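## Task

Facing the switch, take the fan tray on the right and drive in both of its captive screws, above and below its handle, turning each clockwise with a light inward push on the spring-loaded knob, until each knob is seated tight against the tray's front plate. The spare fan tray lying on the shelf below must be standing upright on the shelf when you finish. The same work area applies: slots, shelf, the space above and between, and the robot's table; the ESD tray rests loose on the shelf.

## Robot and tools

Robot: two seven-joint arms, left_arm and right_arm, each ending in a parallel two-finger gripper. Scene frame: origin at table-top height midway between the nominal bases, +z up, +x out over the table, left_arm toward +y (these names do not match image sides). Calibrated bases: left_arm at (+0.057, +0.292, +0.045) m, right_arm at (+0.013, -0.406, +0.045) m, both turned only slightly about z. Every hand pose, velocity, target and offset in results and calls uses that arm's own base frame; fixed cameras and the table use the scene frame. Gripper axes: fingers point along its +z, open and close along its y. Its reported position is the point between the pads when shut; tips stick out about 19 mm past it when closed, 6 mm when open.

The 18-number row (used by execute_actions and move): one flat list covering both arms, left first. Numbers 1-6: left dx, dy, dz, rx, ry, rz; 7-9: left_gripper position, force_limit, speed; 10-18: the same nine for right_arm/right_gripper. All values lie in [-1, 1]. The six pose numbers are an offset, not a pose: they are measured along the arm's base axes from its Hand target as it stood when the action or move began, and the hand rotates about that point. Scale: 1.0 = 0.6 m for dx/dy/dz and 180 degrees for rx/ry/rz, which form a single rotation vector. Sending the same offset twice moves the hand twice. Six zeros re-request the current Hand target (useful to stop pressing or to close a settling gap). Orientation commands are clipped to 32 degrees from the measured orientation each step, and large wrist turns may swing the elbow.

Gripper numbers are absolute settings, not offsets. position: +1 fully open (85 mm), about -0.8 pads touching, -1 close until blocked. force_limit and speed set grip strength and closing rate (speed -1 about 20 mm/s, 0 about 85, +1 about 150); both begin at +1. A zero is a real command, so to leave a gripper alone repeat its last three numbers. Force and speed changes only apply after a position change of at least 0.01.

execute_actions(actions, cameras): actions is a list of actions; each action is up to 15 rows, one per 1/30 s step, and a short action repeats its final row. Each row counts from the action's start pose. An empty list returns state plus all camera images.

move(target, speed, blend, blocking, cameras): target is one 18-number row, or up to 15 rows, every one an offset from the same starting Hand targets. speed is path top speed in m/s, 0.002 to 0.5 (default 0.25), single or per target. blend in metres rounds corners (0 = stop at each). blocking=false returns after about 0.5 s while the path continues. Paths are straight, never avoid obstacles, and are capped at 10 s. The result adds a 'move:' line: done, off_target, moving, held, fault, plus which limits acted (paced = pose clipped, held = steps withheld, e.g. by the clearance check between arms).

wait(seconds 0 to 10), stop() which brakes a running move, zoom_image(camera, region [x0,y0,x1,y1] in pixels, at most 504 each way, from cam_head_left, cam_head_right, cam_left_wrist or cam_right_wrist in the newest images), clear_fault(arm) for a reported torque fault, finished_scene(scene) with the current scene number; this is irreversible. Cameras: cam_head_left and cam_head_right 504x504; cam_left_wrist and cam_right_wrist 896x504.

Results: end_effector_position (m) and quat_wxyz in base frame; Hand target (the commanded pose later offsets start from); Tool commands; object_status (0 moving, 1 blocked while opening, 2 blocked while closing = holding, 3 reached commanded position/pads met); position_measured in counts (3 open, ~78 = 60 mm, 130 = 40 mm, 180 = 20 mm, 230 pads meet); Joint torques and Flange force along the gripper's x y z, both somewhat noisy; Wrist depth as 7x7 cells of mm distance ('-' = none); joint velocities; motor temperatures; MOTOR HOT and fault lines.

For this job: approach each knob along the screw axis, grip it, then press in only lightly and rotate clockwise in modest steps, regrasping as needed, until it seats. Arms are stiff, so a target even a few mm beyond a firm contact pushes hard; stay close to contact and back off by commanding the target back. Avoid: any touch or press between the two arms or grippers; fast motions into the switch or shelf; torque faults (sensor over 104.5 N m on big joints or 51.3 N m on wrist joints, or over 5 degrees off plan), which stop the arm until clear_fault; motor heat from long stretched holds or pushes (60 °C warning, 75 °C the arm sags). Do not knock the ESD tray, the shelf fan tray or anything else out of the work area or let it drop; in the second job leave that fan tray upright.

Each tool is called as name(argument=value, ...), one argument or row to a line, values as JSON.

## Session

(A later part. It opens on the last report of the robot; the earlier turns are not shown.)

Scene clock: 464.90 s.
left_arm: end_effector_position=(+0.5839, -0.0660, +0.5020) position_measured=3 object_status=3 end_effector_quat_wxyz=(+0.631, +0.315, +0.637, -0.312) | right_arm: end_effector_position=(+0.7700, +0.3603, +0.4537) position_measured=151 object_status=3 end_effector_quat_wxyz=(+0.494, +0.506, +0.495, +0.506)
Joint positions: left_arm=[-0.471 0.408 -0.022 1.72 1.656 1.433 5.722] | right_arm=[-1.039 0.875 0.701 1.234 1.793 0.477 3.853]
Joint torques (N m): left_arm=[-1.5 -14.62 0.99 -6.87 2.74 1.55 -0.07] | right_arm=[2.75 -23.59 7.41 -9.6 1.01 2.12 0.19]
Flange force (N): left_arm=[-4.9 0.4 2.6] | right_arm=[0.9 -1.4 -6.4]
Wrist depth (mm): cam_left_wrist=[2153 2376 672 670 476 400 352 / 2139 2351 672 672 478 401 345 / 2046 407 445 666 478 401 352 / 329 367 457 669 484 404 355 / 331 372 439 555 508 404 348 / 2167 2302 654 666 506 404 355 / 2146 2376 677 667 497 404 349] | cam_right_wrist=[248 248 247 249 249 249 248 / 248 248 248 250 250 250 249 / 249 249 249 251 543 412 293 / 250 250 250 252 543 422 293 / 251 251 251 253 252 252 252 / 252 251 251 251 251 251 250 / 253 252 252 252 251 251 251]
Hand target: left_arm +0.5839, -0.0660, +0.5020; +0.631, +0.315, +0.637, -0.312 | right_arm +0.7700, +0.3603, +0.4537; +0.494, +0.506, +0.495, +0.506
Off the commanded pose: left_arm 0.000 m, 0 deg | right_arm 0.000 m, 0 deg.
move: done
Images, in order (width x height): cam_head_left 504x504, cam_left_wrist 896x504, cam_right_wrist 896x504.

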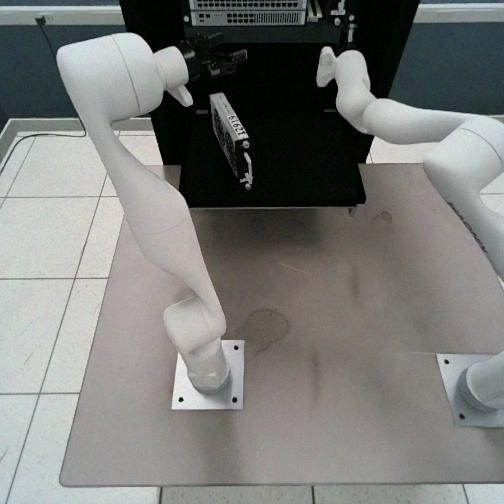

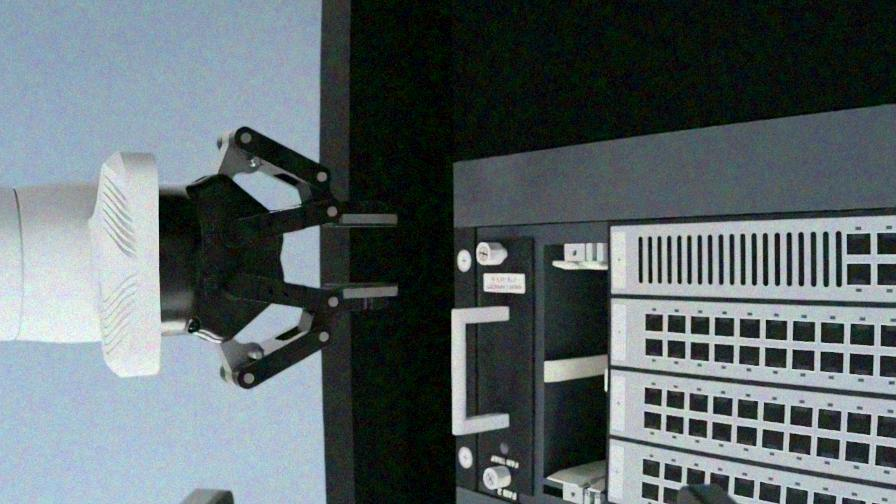

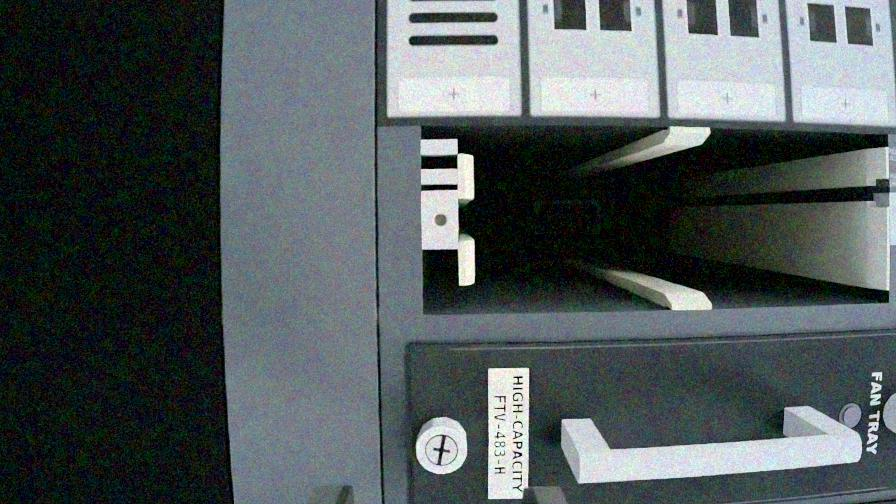

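move(
  target=[0,0,0,0,0,0,1,1,1,0.1075,0.0012,0.0017,-0.0078,0,0,-0.18,-0.9,-0.5],
  speed=0.15,
  cameras=["cam_left_wrist"],
)

zoom_image(
  camera="cam_left_wrist",
  region=[438, 212, 538, 292],
)

Scene clock: 491.80 s.
left_arm: end_effector_position=(+0.5839, -0.0660, +0.5020) position_measured=3 object_status=3 end_effector_quat_wxyz=(+0.631, +0.315, +0.637, -0.312) | right_arm: end_effector_position=(+0.8345, +0.3611, +0.4547) position_measured=151 object_status=3 end_effector_quat_wxyz=(+0.500, +0.500, +0.501, +0.500)
Joint positions: left_arm=[-0.471 0.408 -0.022 1.72 1.656 1.433 5.722] | right_arm=[-0.889 0.985 0.657 0.956 1.563 0.412 4.133]
Joint torques (N m): left_arm=[-1.43 -14.62 1.01 -6.79 2.72 1.62 -0.08] | right_arm=[2.86 -26.48 6.92 -9.95 1.18 1.53 0.21]
Flange force (N): left_arm=[-5.1 0.7 2.7] | right_arm=no reading
Wrist depth (mm): cam_left_wrist=[2139 2351 675 670 477 402 352 / 2132 2385 675 669 478 401 346 / 2146 2318 449 536 477 401 352 / 336 363 439 539 483 404 356 / 341 371 439 538 507 404 348 / 2146 2318 678 664 507 403 355 / 2118 2376 677 666 496 405 348] | cam_right_wrist=[183 183 183 185 185 185 184 / 184 184 184 186 185 185 185 / 184 184 184 186 477 417 302 / 185 185 185 187 458 416 296 / 186 185 185 188 221 220 228 / 186 186 186 186 185 185 185 / 187 187 186 186 186 186 186]
Hand target: left_arm +0.5839, -0.0660, +0.5020; +0.631, +0.315, +0.637, -0.312 | right_arm +0.8345, +0.3610, +0.4548; +0.500, +0.500, +0.501, +0.500
Off the commanded pose: left_arm 0.000 m, 0 deg | right_arm 0.000 m, 0 deg.
move: done
Images, in order (width x height): cam_left_wrist 896x504.

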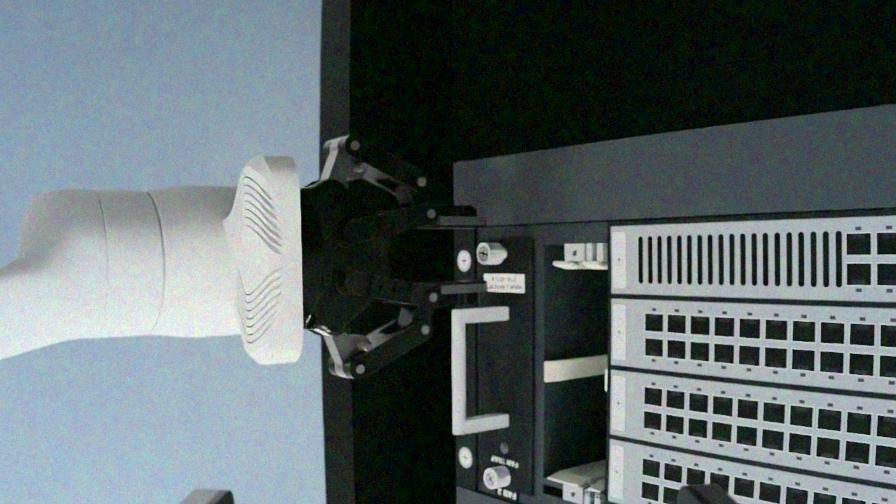

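Scaled by 5.040 from the camera's 896x504 image, which has a finer 1280x720 frame.

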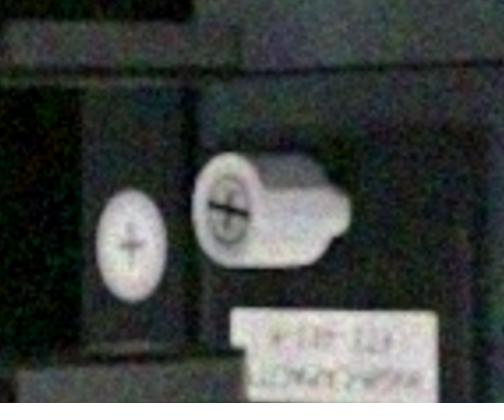

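move(
  target=[
    [0,0,0,0,0,0,1,1,1,0.0192,0,0,0,0,0,-0.365,-0.9,-0.5],
    [0,0,0,0,0,0,1,1,1,0.0192,0,0,-0.6389,0,0,-0.365,-0.9,-0.5],
  ],
  speed=[0.06,0.43],
  cameras=["cam_left_wrist"],
)

zoom_image(
  camera="cam_left_wrist",
  region=[438, 212, 538, 292],
)

Scene clock: 505.30 s.
left_arm: end_effector_position=(+0.5839, -0.0660, +0.5020) position_measured=3 object_status=3 end_effector_quat_wxyz=(+0.631, +0.315, +0.637, -0.312) | right_arm: end_effector_position=(+0.8460, +0.3610, +0.4547) position_measured=175 object_status=3 end_effector_quat_wxyz=(+0.690, -0.153, +0.690, -0.154)
Joint positions: left_arm=[-0.471 0.408 -0.022 1.72 1.656 1.433 5.722] | right_arm=[-0.871 1.016 0.683 0.897 1.469 0.392 6.212]
Joint torques (N m): left_arm=[-1.44 -14.67 1.09 -6.86 2.73 1.53 -0.05] | right_arm=[2.82 -26.76 7.12 -9.85 1.23 1.42 0.24]
Flange force (N): left_arm=[-4.8 0.5 2.4] | right_arm=no reading
Wrist depth (mm): cam_left_wrist=[2139 2385 676 669 477 400 352 / 2167 2335 672 670 477 400 345 / 2112 411 649 552 478 401 353 / 340 368 408 475 482 403 354 / 340 377 504 554 507 404 348 / 2160 2385 677 668 508 404 356 / 2125 2368 678 668 497 404 348] | cam_right_wrist=[320 436 577 175 175 174 174 / 342 492 175 175 175 174 174 / 374 528 176 175 175 174 174 / 390 552 175 175 175 175 174 / 435 577 175 175 175 174 174 / 488 175 175 175 175 174 174 / 495 175 175 177 175 174 174]
Hand target: left_arm +0.5839, -0.0660, +0.5020; +0.631, +0.315, +0.637, -0.312 | right_arm +0.8460, +0.3610, +0.4547; +0.690, -0.153, +0.690, -0.154
Off the commanded pose: left_arm 0.000 m, 0 deg | right_arm 0.000 m, 0 deg.
move: done
Images, in order (width x height): cam_left_wrist 896x504.

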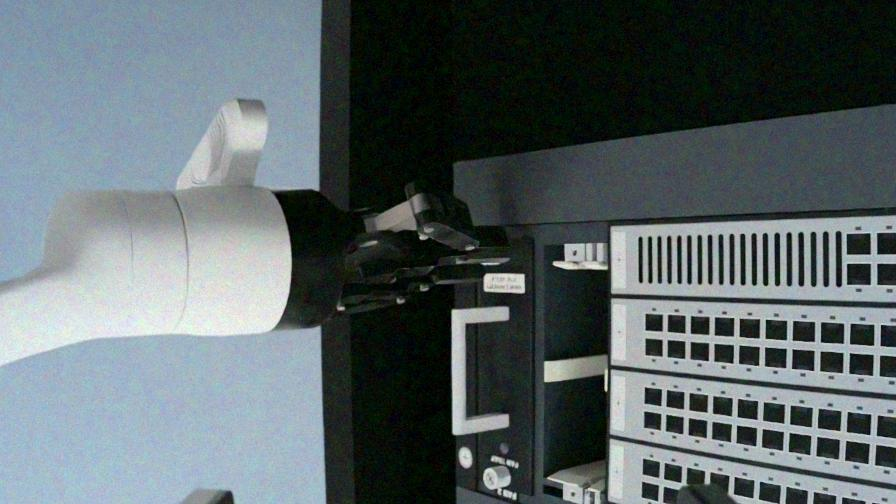

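Scaled by 5.040 from the camera's 896x504 image, which has a finer 1280x720 frame.

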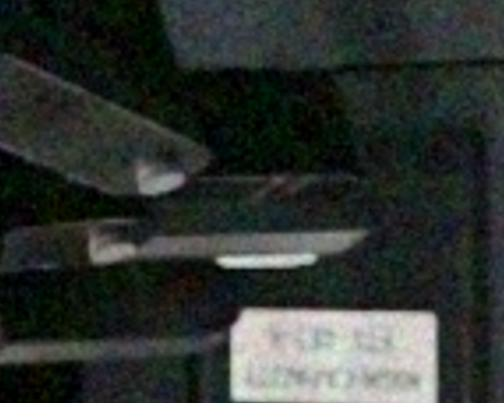

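move(
  target=[0,0,0,0,0,0,1,1,1,0,0,0,0,0,0,-1,-0.9,-1],
  speed=0.1,
  cameras=[],
)

move(
  target=[0,0,0,0,0,0,1,1,1,0.0025,0,0,0.6389,0,0,-1,-0.9,-1],
  speed=0.4,
  cameras=["cam_left_wrist"],
)

zoom_image(
  camera="cam_left_wrist",
  region=[438, 212, 538, 292],
)

Scene clock: 511.60 s.
left_arm: end_effector_position=(+0.5839, -0.0660, +0.5020) position_measured=3 object_status=3 end_effector_quat_wxyz=(+0.631, +0.315, +0.637, -0.312) | right_arm: end_effector_position=(+0.8460, +0.3611, +0.4547) position_measured=200 object_status=0 end_effector_quat_wxyz=(+0.690, -0.153, +0.690, -0.154)
Joint positions: left_arm=[-0.471 0.408 -0.022 1.72 1.656 1.433 5.722] | right_arm=[-0.871 1.016 0.683 0.897 1.469 0.392 6.212]
Joint torques (N m): left_arm=[-1.46 -14.6 1.05 -6.83 2.75 1.59 -0.03] | right_arm=[4.54 -27.72 7.96 -9.87 1.26 1.91 0.21]
Flange force (N): left_arm=[-4.9 0.5 2.6] | right_arm=no reading
Wrist depth (mm): cam_left_wrist=[2139 2360 674 672 478 401 352 / 2132 2360 675 670 476 401 345 / 2118 411 647 554 478 401 352 / 340 368 408 470 483 403 355 / 340 379 503 555 507 404 348 / 2153 2394 676 666 507 404 355 / 2139 2360 679 665 497 405 349] | cam_right_wrist=[321 437 572 175 175 175 174 / 342 476 175 175 175 175 174 / 375 532 176 175 175 175 174 / 392 552 175 175 175 175 174 / 436 580 175 175 175 174 174 / 489 175 175 175 175 174 174 / 496 176 175 177 175 174 174]
Hand target: left_arm +0.5839, -0.0660, +0.5020; +0.631, +0.315, +0.637, -0.312 | right_arm +0.8460, +0.3610, +0.4547; +0.690, -0.153, +0.690, -0.154
Off the commanded pose: left_arm 0.000 m, 0 deg | right_arm 0.000 m, 0 deg.
move: done
No camera images: "cameras" was empty.

Scene clock: 514.73 s.
left_arm: end_effector_position=(+0.5839, -0.0660, +0.5020) position_measured=3 object_status=3 end_effector_quat_wxyz=(+0.631, +0.315, +0.637, -0.312) | right_arm: end_effector_position=(+0.8475, +0.3610, +0.4548) position_measured=200 object_status=2 end_effector_quat_wxyz=(+0.500, +0.500, +0.501, +0.500)
Joint positions: left_arm=[-0.471 0.408 -0.022 1.72 1.656 1.433 5.722] | right_arm=[-0.906 1.051 0.819 0.893 1.337 0.327 4.229]
Joint torques (N m): left_arm=[-1.45 -14.61 0.95 -6.78 2.73 1.59 -0.04] | right_arm=[5.52 -28.99 9.51 -9.33 1.17 2.36 0.15]
Flange force (N): left_arm=[-5.0 0.6 2.7] | right_arm=no reading
Wrist depth (mm): cam_left_wrist=[2153 2402 673 671 477 401 352 / 2146 2402 675 670 477 401 345 / 2132 2310 456 536 479 401 352 / 342 369 380 493 484 403 355 / 339 379 369 538 507 404 348 / 2146 2360 677 668 508 405 355 / 2132 2368 676 669 496 405 349] | cam_right_wrist=[170 170 170 172 172 172 171 / 171 171 171 173 188 183 172 / 171 171 171 173 465 418 302 / 172 172 172 174 445 416 296 / 173 172 172 193 220 207 258 / 173 173 173 175 175 174 172 / 174 173 173 173 173 172 173]
Hand target: left_arm +0.5839, -0.0660, +0.5020; +0.631, +0.315, +0.637, -0.312 | right_arm +0.8475, +0.3610, +0.4547; +0.500, +0.500, +0.501, +0.500
Off the commanded pose: left_arm 0.000 m, 0 deg | right_arm 0.000 m, 0 deg.
move: done
Images, in order (width x height): cam_left_wrist 896x504.

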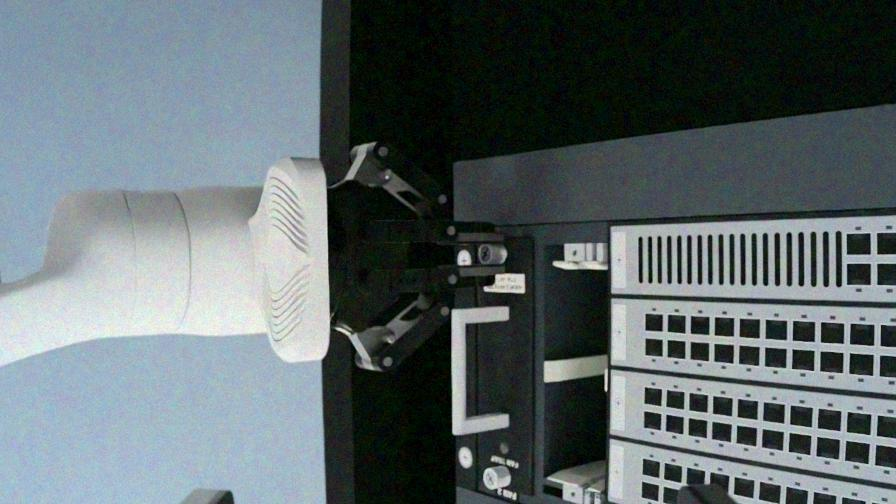

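Scaled by 5.040 from the camera's 896x504 image, which has a finer 1280x720 frame.

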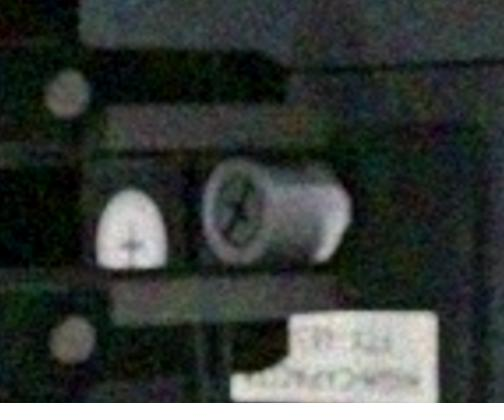

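move(
  target=[
    [0,0,0,0,0,0,1,1,1,0.0011,0,0,0.5,0,0,-1,-0.9,-1],
    [0,0,0,0,0,0,1,1,1,0.0014,0,0,0.99,0,0,-1,-0.9,-1],
  ],
  speed=0.4,
  blend=0.001,
  cameras=["cam_left_wrist"],
)

zoom_image(
  camera="cam_left_wrist",
  region=[438, 212, 538, 292],
)

Scene clock: 524.80 s.
left_arm: end_effector_position=(+0.5839, -0.0660, +0.5020) position_measured=3 object_status=3 end_effector_quat_wxyz=(+0.631, +0.315, +0.637, -0.312) | right_arm: end_effector_position=(+0.8483, +0.3611, +0.4547) position_measured=200 object_status=2 end_effector_quat_wxyz=(+0.492, -0.508, +0.492, -0.508)
Joint positions: left_arm=[-0.471 0.408 -0.022 1.72 1.656 1.433 5.722] | right_arm=[-0.988 1.199 1.274 0.893 0.369 0.149 1.707]
Joint torques (N m): left_arm=[-1.44 -14.63 0.95 -6.81 2.75 1.57 -0.05] | right_arm=[8.77 -34.98 15.95 -5.95 1.23 0.69 0.18]
Flange force (N): left_arm=[-4.9 0.6 2.6] | right_arm=[-5.0 10.9 -13.4]
Wrist depth (mm): cam_left_wrist=[2146 2394 673 669 479 401 352 / 2153 2368 677 671 476 400 346 / 2146 2294 467 536 478 400 352 / 343 368 408 492 485 404 355 / 339 379 446 538 507 404 348 / 2167 2360 672 665 508 404 355 / 2139 2376 677 666 496 404 349] | cam_right_wrist=[545 562 555 584 530 506 462 / 850 811 861 828 790 692 721 / 1151 1153 1155 1151 1153 1133 1131 / 1149 872 1151 1159 1157 1157 1167 / 172 172 172 173 173 173 174 / 172 172 172 173 173 173 174 / 171 172 172 173 173 173 173]
Hand target: left_arm +0.5839, -0.0660, +0.5020; +0.631, +0.315, +0.637, -0.312 | right_arm +0.8483, +0.3610, +0.4547; +0.492, -0.508, +0.492, -0.508
Off the commanded pose: left_arm 0.000 m, 0 deg | right_arm 0.000 m, 0 deg.
move: done
Images, in order (width x height): cam_left_wrist 896x504.

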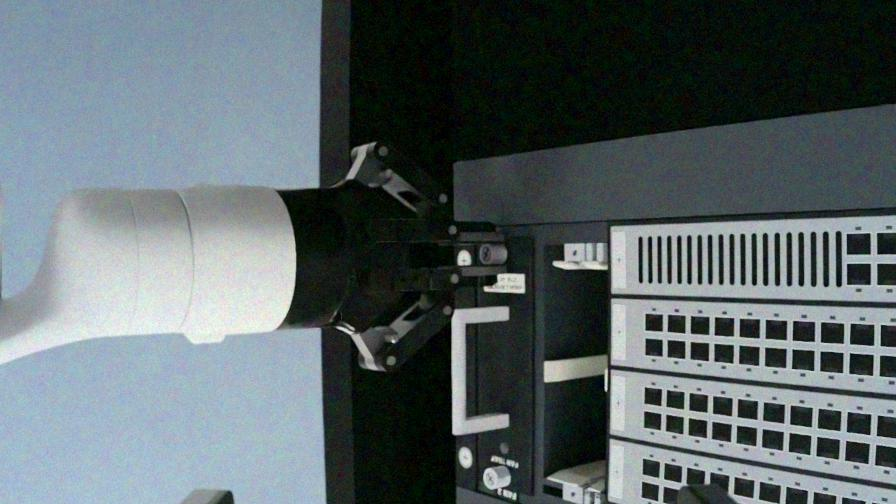

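Scaled by 5.040 from the camera's 896x504 image, which has a finer 1280x720 frame.

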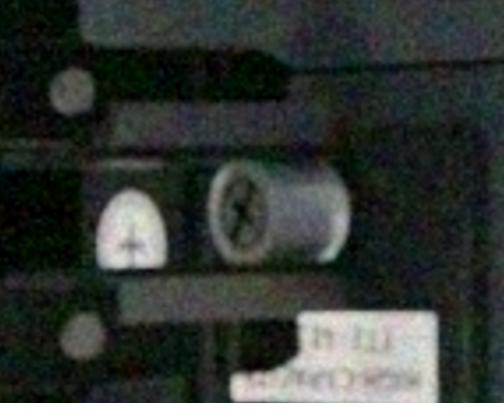

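move(
  target=[
    [0,0,0,0,0,0,1,1,1,0.0004,0.0008,-0.0017,0.5,0,0,-1,-0.9,-1],
    [0,0,0,0,0,0,1,1,1,0.0008,0.0008,-0.0017,0.99,0,0,-1,-0.9,-1],
  ],
  speed=0.4,
  blend=0.001,
  cameras=["cam_left_wrist"],
)

zoom_image(
  camera="cam_left_wrist",
  region=[438, 212, 538, 292],
)

Scene clock: 541.10 s.
left_arm: end_effector_position=(+0.5839, -0.0660, +0.5020) position_measured=3 object_status=3 end_effector_quat_wxyz=(+0.631, +0.315, +0.637, -0.312) | right_arm: end_effector_position=(+0.8488, +0.3615, +0.4537) position_measured=200 object_status=2 end_effector_quat_wxyz=(+0.515, +0.484, +0.516, +0.484)
Joint positions: left_arm=[-0.471 0.408 -0.022 1.72 1.656 1.433 5.722] | right_arm=[-0.996 1.345 1.647 0.891 -1.045 0.217 -0.323]
Joint torques (N m): left_arm=[-1.42 -14.57 1 -6.92 2.73 1.62 -0.02] | right_arm=[12.29 -35.26 15.81 0.26 1.01 -5.86 0.2]
Flange force (N): left_arm=[-4.7 0.1 2.5] | right_arm=no reading
Wrist depth (mm): cam_left_wrist=[2112 2385 675 672 476 400 352 / 2153 2394 674 671 478 401 345 / 2153 2294 454 537 478 401 352 / 345 368 382 494 484 404 355 / 355 375 368 538 507 404 347 / 2160 2360 675 666 505 404 355 / 2132 2394 677 664 496 404 349] | cam_right_wrist=[168 168 168 171 170 170 170 / 169 169 169 171 177 179 171 / 170 170 169 172 342 399 301 / 170 170 170 172 466 436 302 / 171 171 171 175 229 240 272 / 172 171 171 173 173 173 173 / 172 172 172 172 171 171 171]
Hand target: left_arm +0.5839, -0.0660, +0.5020; +0.631, +0.315, +0.637, -0.312 | right_arm +0.8488, +0.3615, +0.4537; +0.515, +0.484, +0.516, +0.484
Off the commanded pose: left_arm 0.000 m, 0 deg | right_arm 0.000 m, 0 deg.
move: done
Images, in order (width x height): cam_left_wrist 896x504.

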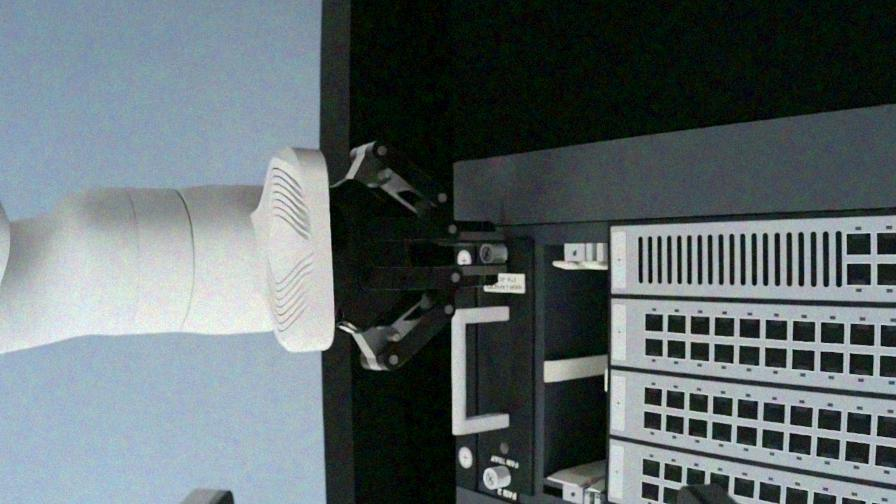

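Scaled by 5.040 from the camera's 896x504 image, which has a finer 1280x720 frame.

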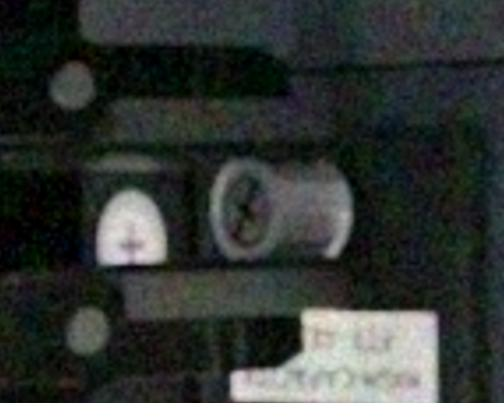

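move(
  target=[
    [0,0,0,0,0,0,1,1,1,0.0001,0,0,0.5,0,0,-1,-0.9,-1],
    [0,0,0,0,0,0,1,1,1,0.0002,0,0,0.99,0,0,-1,-0.9,-1],
  ],
  speed=0.4,
  blend=0.001,
  cameras=["cam_left_wrist"],
)

zoom_image(
  camera="cam_left_wrist",
  region=[438, 212, 538, 292],
)

Scene clock: 552.67 s.
left_arm: end_effector_position=(+0.5839, -0.0660, +0.5020) position_measured=3 object_status=3 end_effector_quat_wxyz=(+0.631, +0.315, +0.637, -0.312) | right_arm: end_effector_position=(+0.8489, +0.3615, +0.4537) position_measured=200 object_status=2 end_effector_quat_wxyz=(-0.476, +0.523, -0.476, +0.524)
Joint positions: left_arm=[-0.471 0.408 -0.022 1.72 1.656 1.433 5.722] | right_arm=[-0.961 1.461 1.948 0.887 -1.496 0.369 -3.263]
Joint torques (N m): left_arm=[-1.49 -14.69 1.03 -6.85 2.69 1.55 -0.08] | right_arm=[11.8 -36.46 14.45 6.94 1.57 -5.94 0.23]
Flange force (N): left_arm=[-4.8 0.6 2.6] | right_arm=no reading
Wrist depth (mm): cam_left_wrist=[2139 2402 674 671 477 400 352 / 2139 2360 675 670 477 401 345 / 2098 2310 468 538 478 402 352 / 344 368 407 495 484 404 355 / 357 379 442 537 507 404 348 / 2139 2376 675 668 507 405 356 / 2132 2376 677 667 497 404 348] | cam_right_wrist=[611 609 570 580 522 464 431 / 1068 938 892 812 747 656 598 / 1141 1151 1145 1153 1130 1128 981 / 171 172 871 1151 1157 1161 1163 / 171 172 172 172 172 173 872 / 171 171 172 172 172 173 173 / 171 171 171 172 172 173 173]
Hand target: left_arm +0.5839, -0.0660, +0.5020; +0.631, +0.315, +0.637, -0.312 | right_arm +0.8489, +0.3615, +0.4537; -0.475, +0.523, -0.476, +0.524
Off the commanded pose: left_arm 0.000 m, 0 deg | right_arm 0.000 m, 0 deg.
move: done
Images, in order (width x height): cam_left_wrist 896x504.

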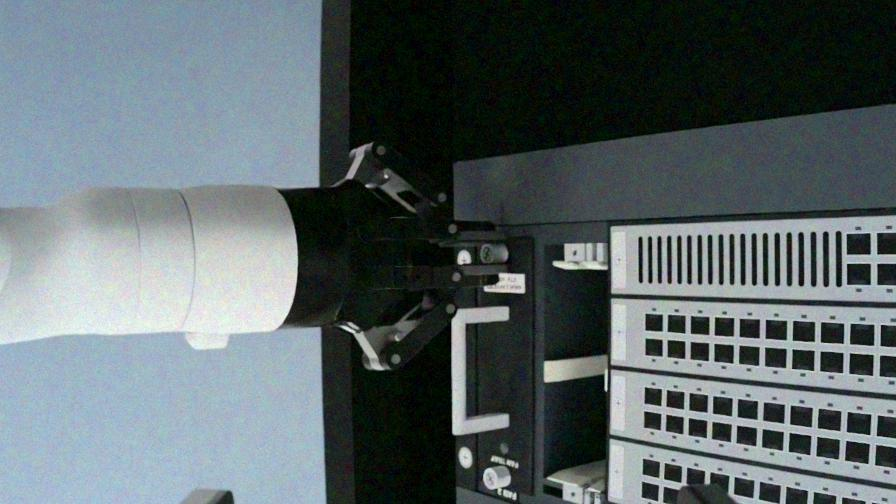

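Scaled by 5.040 from the camera's 896x504 image, which has a finer 1280x720 frame.

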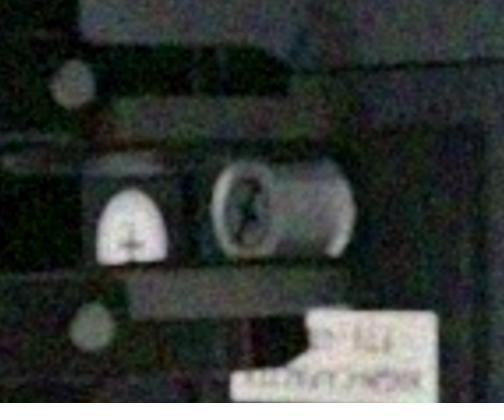

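move(
  target=[
    [0,0,0,0,0,0,1,1,1,0.0001,0,0,0.4444,0,0,-1,-0.9,-1],
    [0,0,0,0,0,0,1,1,1,0.0002,0,0,0.9,0,0,-1,-0.9,-1],
  ],
  speed=0.4,
  blend=0.001,
  cameras=[],
)

move(
  target=[
    [0,0,0,0,0,0,1,1,1,0,0,0,0,0,0,-0.365,-0.9,-0.5],
    [0,0,0,0,0,0,1,1,1,0,0,0,-0.45,0,0,-0.365,-0.9,-0.5],
    [0,0,0,0,0,0,1,1,1,0,0,0,-0.9,0,0,-0.365,-0.9,-0.5],
  ],
  speed=0.43,
  blend=[0,0.001,0],
  cameras=["cam_left_wrist"],
)

zoom_image(
  camera="cam_left_wrist",
  region=[438, 212, 538, 292],
)

Scene clock: 566.90 s.
left_arm: end_effector_position=(+0.5839, -0.0660, +0.5020) position_measured=3 object_status=3 end_effector_quat_wxyz=(+0.631, +0.315, +0.637, -0.312) | right_arm: end_effector_position=(+0.8491, +0.3615, +0.4537) position_measured=200 object_status=2 end_effector_quat_wxyz=(+0.591, +0.388, +0.592, +0.388)
Joint positions: left_arm=[-0.471 0.408 -0.022 1.72 1.656 1.433 5.722] | right_arm=[-0.954 1.474 1.985 0.886 -1.54 0.39 -6.081]
Joint torques (N m): left_arm=[-1.45 -14.64 1.06 -6.77 2.74 1.53 -0.07] | right_arm=[9.59 -36.81 14.6 7.34 1.47 -5.9 0.17]
Flange force (N): left_arm=[-5.0 0.8 2.5] | right_arm=no reading
Wrist depth (mm): cam_left_wrist=[2139 2394 674 671 477 401 352 / 2125 2335 676 668 478 401 346 / 2112 2302 383 555 477 402 352 / 346 369 383 488 484 403 355 / 357 379 435 476 508 404 348 / 2125 2351 677 666 507 404 355 / 2139 2402 678 666 497 405 348] | cam_right_wrist=[169 169 168 168 170 170 169 / 170 169 169 169 171 170 170 / 170 170 169 169 171 184 170 / 171 170 170 170 172 291 208 / 171 171 170 172 212 464 353 / 172 171 171 173 173 280 314 / 172 172 172 171 171 173 246]
Hand target: left_arm +0.5839, -0.0660, +0.5020; +0.631, +0.315, +0.637, -0.312 | right_arm +0.8491, +0.3615, +0.4537; +0.591, +0.388, +0.592, +0.388
Off the commanded pose: left_arm 0.000 m, 0 deg | right_arm 0.000 m, 0 deg.
move: done
No camera images: "cameras" was empty.

Scene clock: 571.27 s.
left_arm: end_effector_position=(+0.5839, -0.0660, +0.5020) position_measured=3 object_status=3 end_effector_quat_wxyz=(+0.631, +0.315, +0.637, -0.312) | right_arm: end_effector_position=(+0.8491, +0.3615, +0.4537) position_measured=175 object_status=3 end_effector_quat_wxyz=(-0.476, +0.523, -0.476, +0.524)
Joint positions: left_arm=[-0.471 0.408 -0.022 1.72 1.656 1.433 5.722] | right_arm=[-0.992 1.364 1.694 0.888 -1.129 0.238 -3.393]
Joint torques (N m): left_arm=[-1.45 -14.55 1.05 -6.84 2.69 1.5 -0.04] | right_arm=[2.76 -26.87 10.39 -1.15 0.57 -2.82 0.26]
Flange force (N): left_arm=[-4.9 0.3 2.4] | right_arm=no reading
Wrist depth (mm): cam_left_wrist=[2139 2394 673 672 478 401 352 / 2146 2360 673 671 478 402 345 / 2132 2335 467 536 479 402 352 / 346 370 409 501 484 404 355 / 356 380 444 536 508 404 349 / 2153 2385 676 666 507 404 355 / 2153 2368 675 664 497 405 349] | cam_right_wrist=[604 586 566 561 524 456 424 / 1031 911 867 796 738 645 587 / 1153 1153 1157 1157 1126 1122 960 / 867 871 869 1153 1151 1163 1153 / 171 172 172 172 172 173 876 / 171 171 171 172 172 172 172 / 171 171 171 172 172 172 172]
Hand target: left_arm +0.5839, -0.0660, +0.5020; +0.631, +0.315, +0.637, -0.312 | right_arm +0.8491, +0.3615, +0.4537; -0.476, +0.523, -0.476, +0.524
Off the commanded pose: left_arm 0.000 m, 0 deg | right_arm 0.000 m, 0 deg.
move: done
Images, in order (width x height): cam_left_wrist 896x504.

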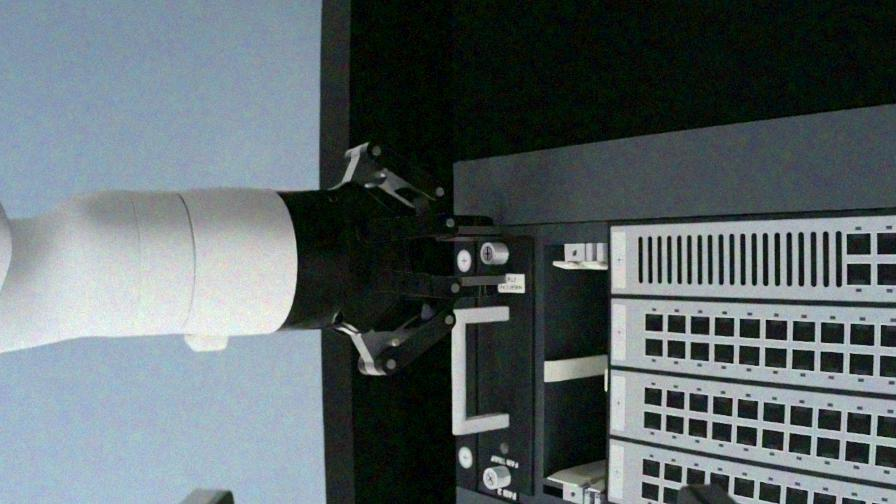

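Scaled by 5.040 from the camera's 896x504 image, which has a finer 1280x720 frame.

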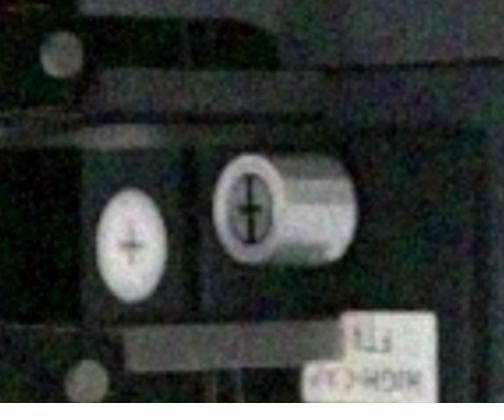

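move(
  target=[
    [0,0,0,0,0,0,1,1,1,-0.0018,0,0,-0.5926,0,0,-0.365,-0.9,-0.5],
    [0,0,0,0,0,0,1,1,1,-0.0018,0,0.0008,0.8148,0,0,-0.365,-0.9,-0.5],
    [0,0,0,0,0,0,1,1,1,-0.0018,-0.0004,0.0017,0.2222,0,0,-0.365,-0.9,-0.5],
  ],
  speed=0.43,
  blend=0.002,
  cameras=[],
)

move(
  target=[
    [0,0,0,0,0,0,1,1,1,0,0,0,-0.5926,0,0,-0.365,-0.9,-0.5],
    [0,0,0,0,0,0,1,1,1,0,0,0,0.8148,0,0,-0.365,-0.9,-0.5],
    [0,0,0,0,0,0,1,1,1,0,0,0,0.2222,0,0,-0.365,-0.9,-0.5],
  ],
  speed=0.43,
  blend=0.002,
  cameras=["cam_left_wrist"],
)

zoom_image(
  camera="cam_left_wrist",
  region=[438, 212, 538, 292],
)

Scene clock: 604.63 s.
left_arm: end_effector_position=(+0.5839, -0.0659, +0.5020) position_measured=3 object_status=3 end_effector_quat_wxyz=(+0.631, +0.315, +0.637, -0.312) | right_arm: end_effector_position=(+0.8480, +0.3613, +0.4548) position_measured=175 object_status=3 end_effector_quat_wxyz=(+0.626, -0.329, +0.626, -0.329)
Joint positions: left_arm=[-0.471 0.408 -0.022 1.72 1.656 1.433 5.722] | right_arm=[-0.932 1.084 0.93 0.89 1.196 0.279 0.534]
Joint torques (N m): left_arm=[-1.54 -14.65 1.02 -6.89 2.68 1.54 -0.05] | right_arm=[2.81 -26.75 8.47 -8.41 0.97 1.19 0.27]
Flange force (N): left_arm=[-4.7 0.3 2.7] | right_arm=no reading
Wrist depth (mm): cam_left_wrist=[2146 2385 674 671 477 401 352 / 2160 2376 675 670 477 401 344 / 2132 434 441 536 478 401 352 / 342 368 408 478 484 405 355 / 338 379 464 538 508 404 348 / 2167 2360 676 666 508 405 355 / 2125 2360 677 664 496 406 348] | cam_right_wrist=[304 382 512 702 1107 174 174 / 354 477 658 1049 1135 174 174 / 423 603 996 1128 173 173 173 / 547 867 1133 173 173 173 173 / 734 1114 173 173 173 173 173 / 1128 173 173 173 173 173 173 / 173 173 173 173 173 173 173]
Hand target: left_arm +0.5839, -0.0659, +0.5020; +0.631, +0.315, +0.637, -0.312 | right_arm +0.8480, +0.3613, +0.4548; +0.626, -0.329, +0.626, -0.329
Off the commanded pose: left_arm 0.000 m, 0 deg | right_arm 0.000 m, 0 deg.
move: done
No camera images: "cameras" was empty.

Scene clock: 611.77 s.
left_arm: end_effector_position=(+0.5839, -0.0659, +0.5020) position_measured=3 object_status=3 end_effector_quat_wxyz=(+0.631, +0.315, +0.637, -0.312) | right_arm: end_effector_position=(+0.8480, +0.3613, +0.4548) position_measured=175 object_status=3 end_effector_quat_wxyz=(+0.700, -0.095, +0.701, -0.096)
Joint positions: left_arm=[-0.471 0.408 -0.022 1.72 1.656 1.433 5.722] | right_arm=[-0.878 1.029 0.72 0.886 1.422 0.374 6.062]
Joint torques (N m): left_arm=[-1.45 -14.68 0.98 -6.79 2.7 1.56 -0.09] | right_arm=[2.9 -26.93 7.18 -9.6 1.17 1.39 0.22]
Flange force (N): left_arm=[-5.0 0.8 2.7] | right_arm=no reading
Wrist depth (mm): cam_left_wrist=[2181 2394 672 670 477 401 352 / 2146 2343 674 671 477 401 345 / 2118 413 647 668 477 401 352 / 341 368 409 458 482 405 355 / 338 379 429 555 508 405 348 / 2181 2368 675 670 508 405 356 / 2139 2368 678 666 497 405 348] | cam_right_wrist=[334 456 173 173 173 172 172 / 358 489 173 173 173 172 172 / 386 507 173 173 173 172 172 / 390 506 173 173 173 172 172 / 409 506 173 173 173 172 172 / 435 173 173 173 172 172 172 / 440 174 174 175 173 172 172]
Hand target: left_arm +0.5839, -0.0659, +0.5020; +0.631, +0.315, +0.637, -0.312 | right_arm +0.8480, +0.3613, +0.4548; +0.700, -0.095, +0.701, -0.096
Off the commanded pose: left_arm 0.000 m, 0 deg | right_arm 0.000 m, 0 deg.
move: done
Images, in order (width x height): cam_left_wrist 896x504.

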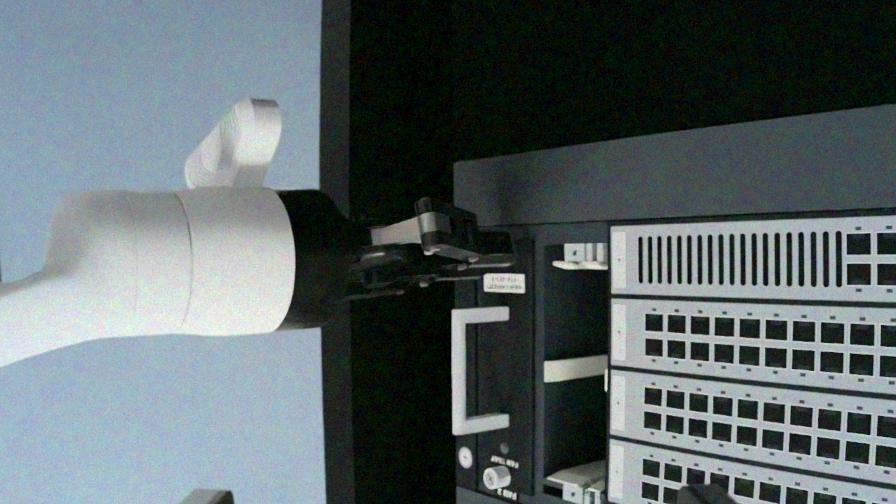

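Scaled by 5.040 from the camera's 896x504 image, which has a finer 1280x720 frame.

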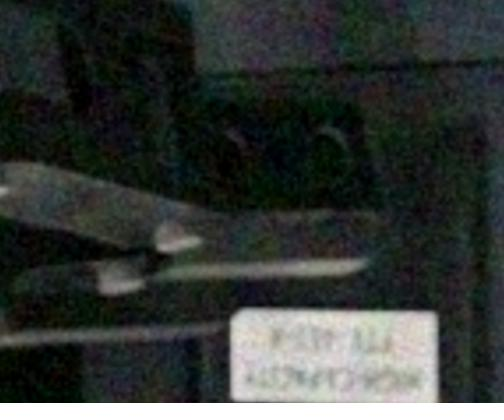

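move(
  target=[0,0,0,0,0,0,1,1,1,0,0,0,0,0,0,-1,-0.9,-1],
  speed=0.1,
)

Scene clock: 626.47 s.
left_arm: end_effector_position=(+0.5839, -0.0659, +0.5020) position_measured=3 object_status=3 end_effector_quat_wxyz=(+0.631, +0.315, +0.637, -0.312) | right_arm: end_effector_position=(+0.8480, +0.3613, +0.4548) position_measured=200 object_status=0 end_effector_quat_wxyz=(+0.700, -0.095, +0.701, -0.095)
Joint positions: left_arm=[-0.471 0.408 -0.022 1.72 1.656 1.433 5.722] | right_arm=[-0.878 1.029 0.72 0.886 1.422 0.374 6.062]
Joint torques (N m): left_arm=[-1.47 -14.66 1.04 -6.83 2.76 1.55 -0.11] | right_arm=[5.12 -27.18 8.18 -9.46 1.2 1.74 0.21]
Flange force (N): left_arm=[-5.0 0.7 2.5] | right_arm=no reading
Wrist depth (mm): cam_left_wrist=[2118 2351 674 672 477 400 352 / 2160 2326 676 671 477 401 345 / 2105 414 649 669 477 400 352 / 341 368 407 456 483 405 355 / 338 378 428 554 507 404 348 / 2174 2368 676 668 506 404 355 / 2153 2368 677 665 497 404 348] | cam_right_wrist=[336 458 173 173 173 172 172 / 358 483 173 173 173 172 172 / 387 511 173 173 173 172 172 / 390 496 173 173 172 172 172 / 409 505 173 173 173 172 172 / 436 174 173 173 172 172 172 / 442 174 173 175 173 172 172]
Hand target: left_arm +0.5839, -0.0659, +0.5020; +0.631, +0.315, +0.637, -0.312 | right_arm +0.8480, +0.3613, +0.4548; +0.700, -0.095, +0.701, -0.096
Off the commanded pose: left_arm 0.000 m, 0 deg | right_arm 0.000 m, 0 deg.
move: done

move(
  target=[
    [0,0,0,0,0,0,1,1,1,0.0003,0,0,0.3,0,0,-1,-0.9,-1],
    [0,0,0,0,0,0,1,1,1,0.0006,0.0001,0,0.5833,0,0,-1,-0.9,-1],
  ],
  speed=0.43,
  blend=[0.002,0],
  cameras=["cam_left_wrist"],
)

zoom_image(
  camera="cam_left_wrist",
  region=[438, 212, 538, 292],
)

Scene clock: 634.33 s.
left_arm: end_effector_position=(+0.5839, -0.0659, +0.5020) position_measured=3 object_status=3 end_effector_quat_wxyz=(+0.631, +0.315, +0.637, -0.312) | right_arm: end_effector_position=(+0.8483, +0.3614, +0.4548) position_measured=200 object_status=2 end_effector_quat_wxyz=(+0.502, +0.498, +0.502, +0.498)
Joint positions: left_arm=[-0.471 0.408 -0.022 1.72 1.656 1.433 5.722] | right_arm=[-0.927 1.079 0.916 0.889 1.214 0.283 4.281]
Joint torques (N m): left_arm=[-1.47 -14.64 1.06 -6.74 2.74 1.55 -0.09] | right_arm=[7.28 -29.81 11.04 -11.98 1.53 1.32 0.13]
Flange force (N): left_arm=[-5.1 0.9 2.6] | right_arm=no reading
Wrist depth (mm): cam_left_wrist=[2146 2351 672 671 476 400 352 / 2153 2376 674 668 477 401 345 / 2146 2326 451 536 477 401 352 / 341 369 381 492 484 405 355 / 338 374 369 537 507 403 348 / 2167 2351 677 667 508 404 356 / 2146 2394 680 666 497 404 348] | cam_right_wrist=[169 169 169 171 171 171 171 / 170 170 170 172 185 179 172 / 171 170 170 173 465 420 304 / 171 171 171 173 444 418 297 / 171 171 171 194 222 221 233 / 172 172 172 174 174 173 171 / 173 173 172 172 172 172 172]
Hand target: left_arm +0.5839, -0.0659, +0.5020; +0.631, +0.315, +0.637, -0.312 | right_arm +0.8483, +0.3613, +0.4548; +0.502, +0.498, +0.502, +0.498
Off the commanded pose: left_arm 0.000 m, 0 deg | right_arm 0.000 m, 0 deg.
move: done
Images, in order (width x height): cam_left_wrist 896x504.

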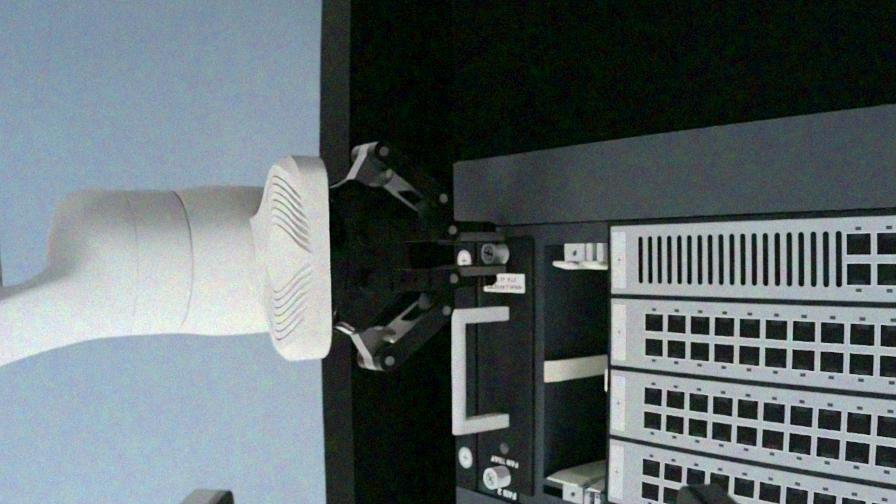

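Scaled by 5.040 from the camera's 896x504 image, which has a finer 1280x720 frame.

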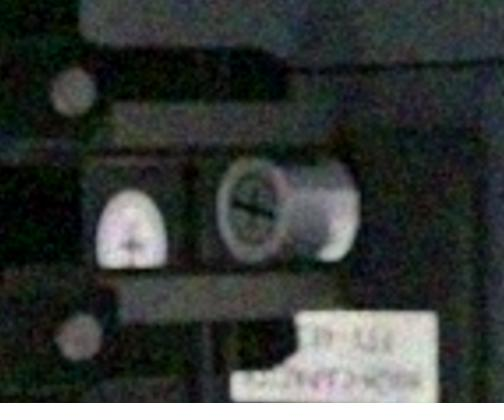

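move(
  target=[
    [0,0,0,0,0,0,1,1,1,0.0003,0,0,0.5,0,0,-1,-0.9,-1],
    [0,0,0,0,0,0,1,1,1,0.0006,0,0,0.99,0,0,-1,-0.9,-1],
  ],
  speed=0.43,
  blend=[0.002,0],
  cameras=["cam_left_wrist"],
)

zoom_image(
  camera="cam_left_wrist",
  region=[438, 212, 538, 292],
)

Scene clock: 642.77 s.
left_arm: end_effector_position=(+0.5839, -0.0659, +0.5020) position_measured=3 object_status=3 end_effector_quat_wxyz=(+0.631, +0.315, +0.637, -0.312) | right_arm: end_effector_position=(+0.8487, +0.3613, +0.4548) position_measured=200 object_status=2 end_effector_quat_wxyz=(+0.490, -0.510, +0.490, -0.510)
Joint positions: left_arm=[-0.471 0.408 -0.022 1.72 1.656 1.433 5.722] | right_arm=[-0.994 1.23 1.357 0.89 0.007 0.141 2.004]
Joint torques (N m): left_arm=[-1.5 -14.56 0.96 -6.87 2.72 1.56 -0.04] | right_arm=[12.71 -36.44 17.29 -5.94 1.33 -2.2 0.25]
Flange force (N): left_arm=[-4.9 0.2 2.6] | right_arm=[-2.2 15.9 -29.7]
Wrist depth (mm): cam_left_wrist=[2174 2343 675 670 478 401 352 / 2139 2385 674 670 478 401 345 / 2125 2326 468 535 478 400 352 / 343 368 407 491 484 403 355 / 342 379 446 539 507 404 348 / 2181 2360 679 668 507 404 356 / 2139 2368 678 666 496 405 349] | cam_right_wrist=[553 568 558 583 531 475 458 / 876 823 867 822 790 688 708 / 1141 1149 1153 1151 1153 1135 1128 / 879 872 1145 1151 1159 1155 1155 / 172 172 172 172 173 173 173 / 171 172 172 173 173 173 173 / 171 172 172 172 173 173 173]
Hand target: left_arm +0.5839, -0.0659, +0.5020; +0.631, +0.315, +0.637, -0.312 | right_arm +0.8487, +0.3613, +0.4548; +0.490, -0.510, +0.490, -0.510
Off the commanded pose: left_arm 0.000 m, 0 deg | right_arm 0.000 m, 0 deg.
move: done
Images, in order (width x height): cam_left_wrist 896x504.

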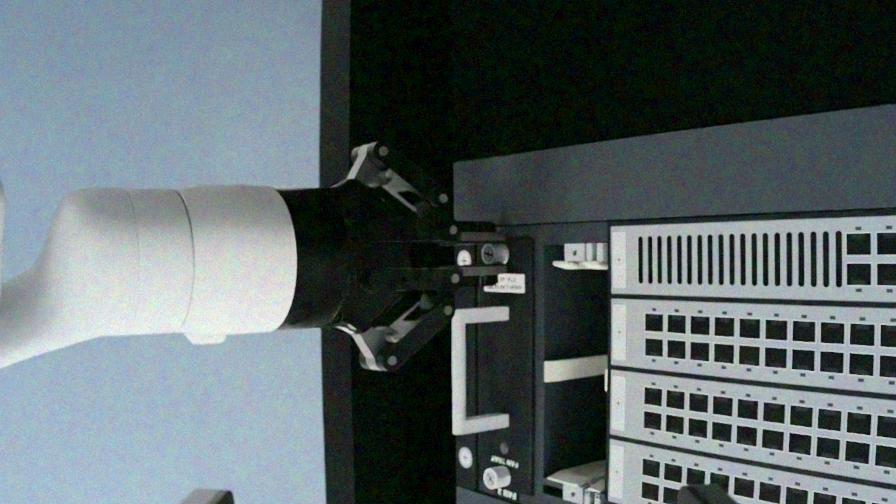

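Scaled by 5.040 from the camera's 896x504 image, which has a finer 1280x720 frame.

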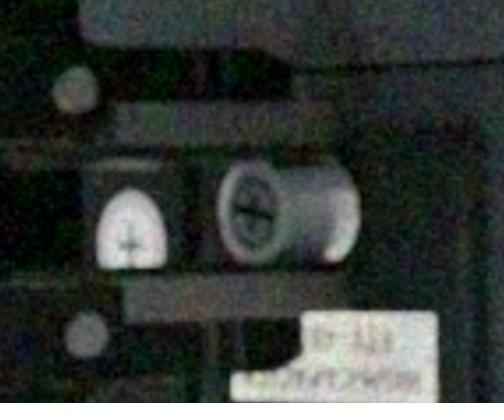

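move(
  target=[
    [0,0,0,0,0,0,1,1,1,0.0002,0.0001,-0.0008,0.5,0,0,-1,-0.9,-1],
    [0,0,0,0,0,0,1,1,1,0.0005,0.0002,-0.0015,0.99,0,0,-1,-0.9,-1],
  ],
  speed=0.43,
  blend=[0.002,0],
  cameras=["cam_left_wrist"],
)

zoom_image(
  camera="cam_left_wrist",
  region=[438, 212, 538, 292],
)

Scene clock: 651.37 s.
left_arm: end_effector_position=(+0.5839, -0.0659, +0.5020) position_measured=3 object_status=3 end_effector_quat_wxyz=(+0.631, +0.315, +0.637, -0.312) | right_arm: end_effector_position=(+0.8490, +0.3615, +0.4539) position_measured=200 object_status=2 end_effector_quat_wxyz=(+0.517, +0.482, +0.518, +0.482)
Joint positions: left_arm=[-0.471 0.408 -0.022 1.72 1.656 1.433 5.722] | right_arm=[-0.985 1.394 1.772 0.889 -1.278 0.278 -0.199]
Joint torques (N m): left_arm=[-1.47 -14.69 0.97 -6.8 2.74 1.61 0] | right_arm=[13.42 -36.52 15.84 1.17 0.92 -7.38 0.16]
Flange force (N): left_arm=[-4.7 0.6 2.7] | right_arm=no reading
Wrist depth (mm): cam_left_wrist=[2125 2368 672 671 478 400 352 / 2153 2402 672 668 478 401 345 / 2105 2286 453 537 478 400 352 / 346 368 382 493 483 404 355 / 356 374 392 537 507 404 348 / 2146 2360 677 665 507 404 356 / 2118 2343 678 663 497 405 348] | cam_right_wrist=[168 168 168 170 170 170 170 / 169 169 169 171 176 175 171 / 169 169 169 172 345 402 292 / 170 170 170 172 464 452 303 / 171 170 170 173 227 244 275 / 171 171 171 173 173 173 173 / 172 172 172 172 171 171 171]
Hand target: left_arm +0.5839, -0.0659, +0.5020; +0.631, +0.315, +0.637, -0.312 | right_arm +0.8490, +0.3615, +0.4539; +0.517, +0.482, +0.518, +0.482
Off the commanded pose: left_arm 0.000 m, 0 deg | right_arm 0.000 m, 0 deg.
move: done
Images, in order (width x height): cam_left_wrist 896x504.

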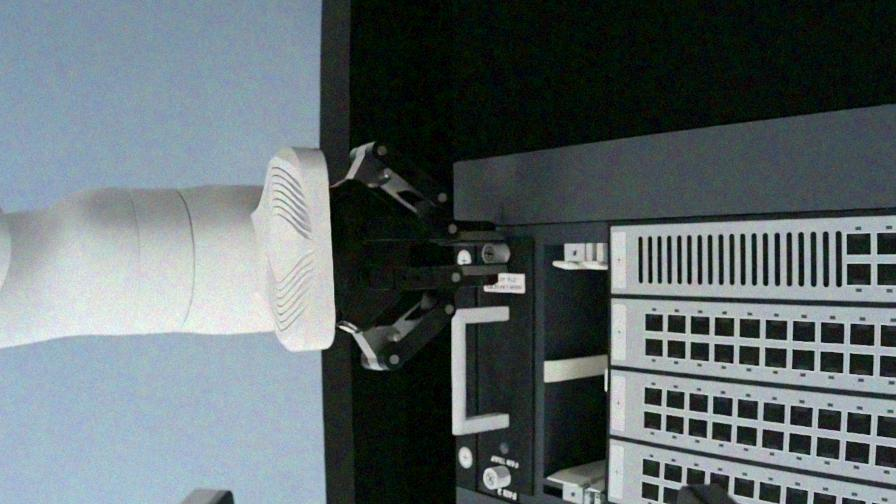

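Scaled by 5.040 from the camera's 896x504 image, which has a finer 1280x720 frame.

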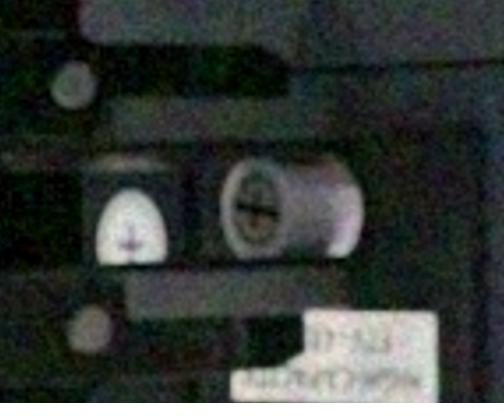

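move(
  target=[
    [0,0,0,0,0,0,1,1,1,0.0003,0,0,0.5,0,0,-1,-0.9,-1],
    [0,0,0,0,0,0,1,1,1,0.0006,0,-0.0001,0.99,0,0,-1,-0.9,-1],
  ],
  speed=0.43,
  blend=[0.002,0],
  cameras=["cam_left_wrist"],
)

zoom_image(
  camera="cam_left_wrist",
  region=[438, 212, 538, 292],
)

Scene clock: 662.17 s.
left_arm: end_effector_position=(+0.5839, -0.0659, +0.5020) position_measured=3 object_status=3 end_effector_quat_wxyz=(+0.631, +0.315, +0.637, -0.312) | right_arm: end_effector_position=(+0.8493, +0.3615, +0.4538) position_measured=200 object_status=2 end_effector_quat_wxyz=(-0.474, +0.525, -0.474, +0.525)
Joint positions: left_arm=[-0.471 0.408 -0.022 1.72 1.656 1.433 5.722] | right_arm=[-0.958 1.464 1.957 0.884 -1.503 0.374 -3.257]
Joint torques (N m): left_arm=[-1.44 -14.58 0.98 -6.78 2.77 1.58 -0.07] | right_arm=[15.44 -36.73 14.16 6.23 1.38 -6.89 0.22]
Flange force (N): left_arm=[-5.1 0.6 2.5] | right_arm=no reading
Wrist depth (mm): cam_left_wrist=[2153 2394 674 672 476 401 352 / 2153 2376 674 668 477 400 346 / 2112 2318 468 537 478 401 352 / 346 369 406 486 482 405 355 / 357 378 444 537 508 403 348 / 2146 2368 675 669 507 404 356 / 2146 2351 675 668 496 405 349] | cam_right_wrist=[622 615 576 582 521 463 427 / 1094 958 903 816 752 649 590 / 1151 1155 1149 1153 1126 1128 957 / 171 172 869 1155 1153 1161 1161 / 171 171 172 172 172 173 874 / 171 171 172 172 172 172 173 / 171 171 171 172 172 172 172]
Hand target: left_arm +0.5839, -0.0659, +0.5020; +0.631, +0.315, +0.637, -0.312 | right_arm +0.8494, +0.3615, +0.4538; -0.474, +0.525, -0.474, +0.525
Off the commanded pose: left_arm 0.000 m, 0 deg | right_arm 0.000 m, 0 deg.
move: done
Images, in order (width x height): cam_left_wrist 896x504.

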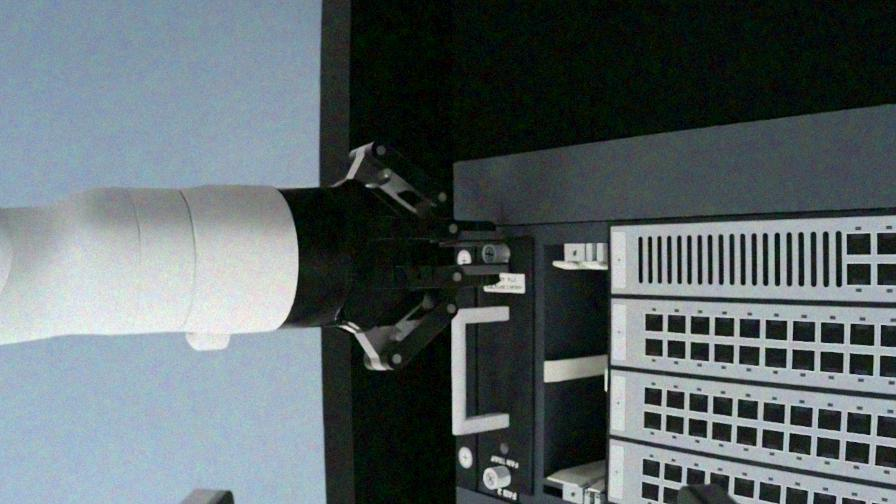

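Scaled by 5.040 from the camera's 896x504 image, which has a finer 1280x720 frame.

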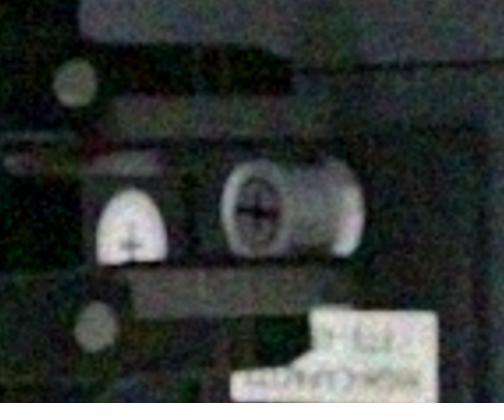

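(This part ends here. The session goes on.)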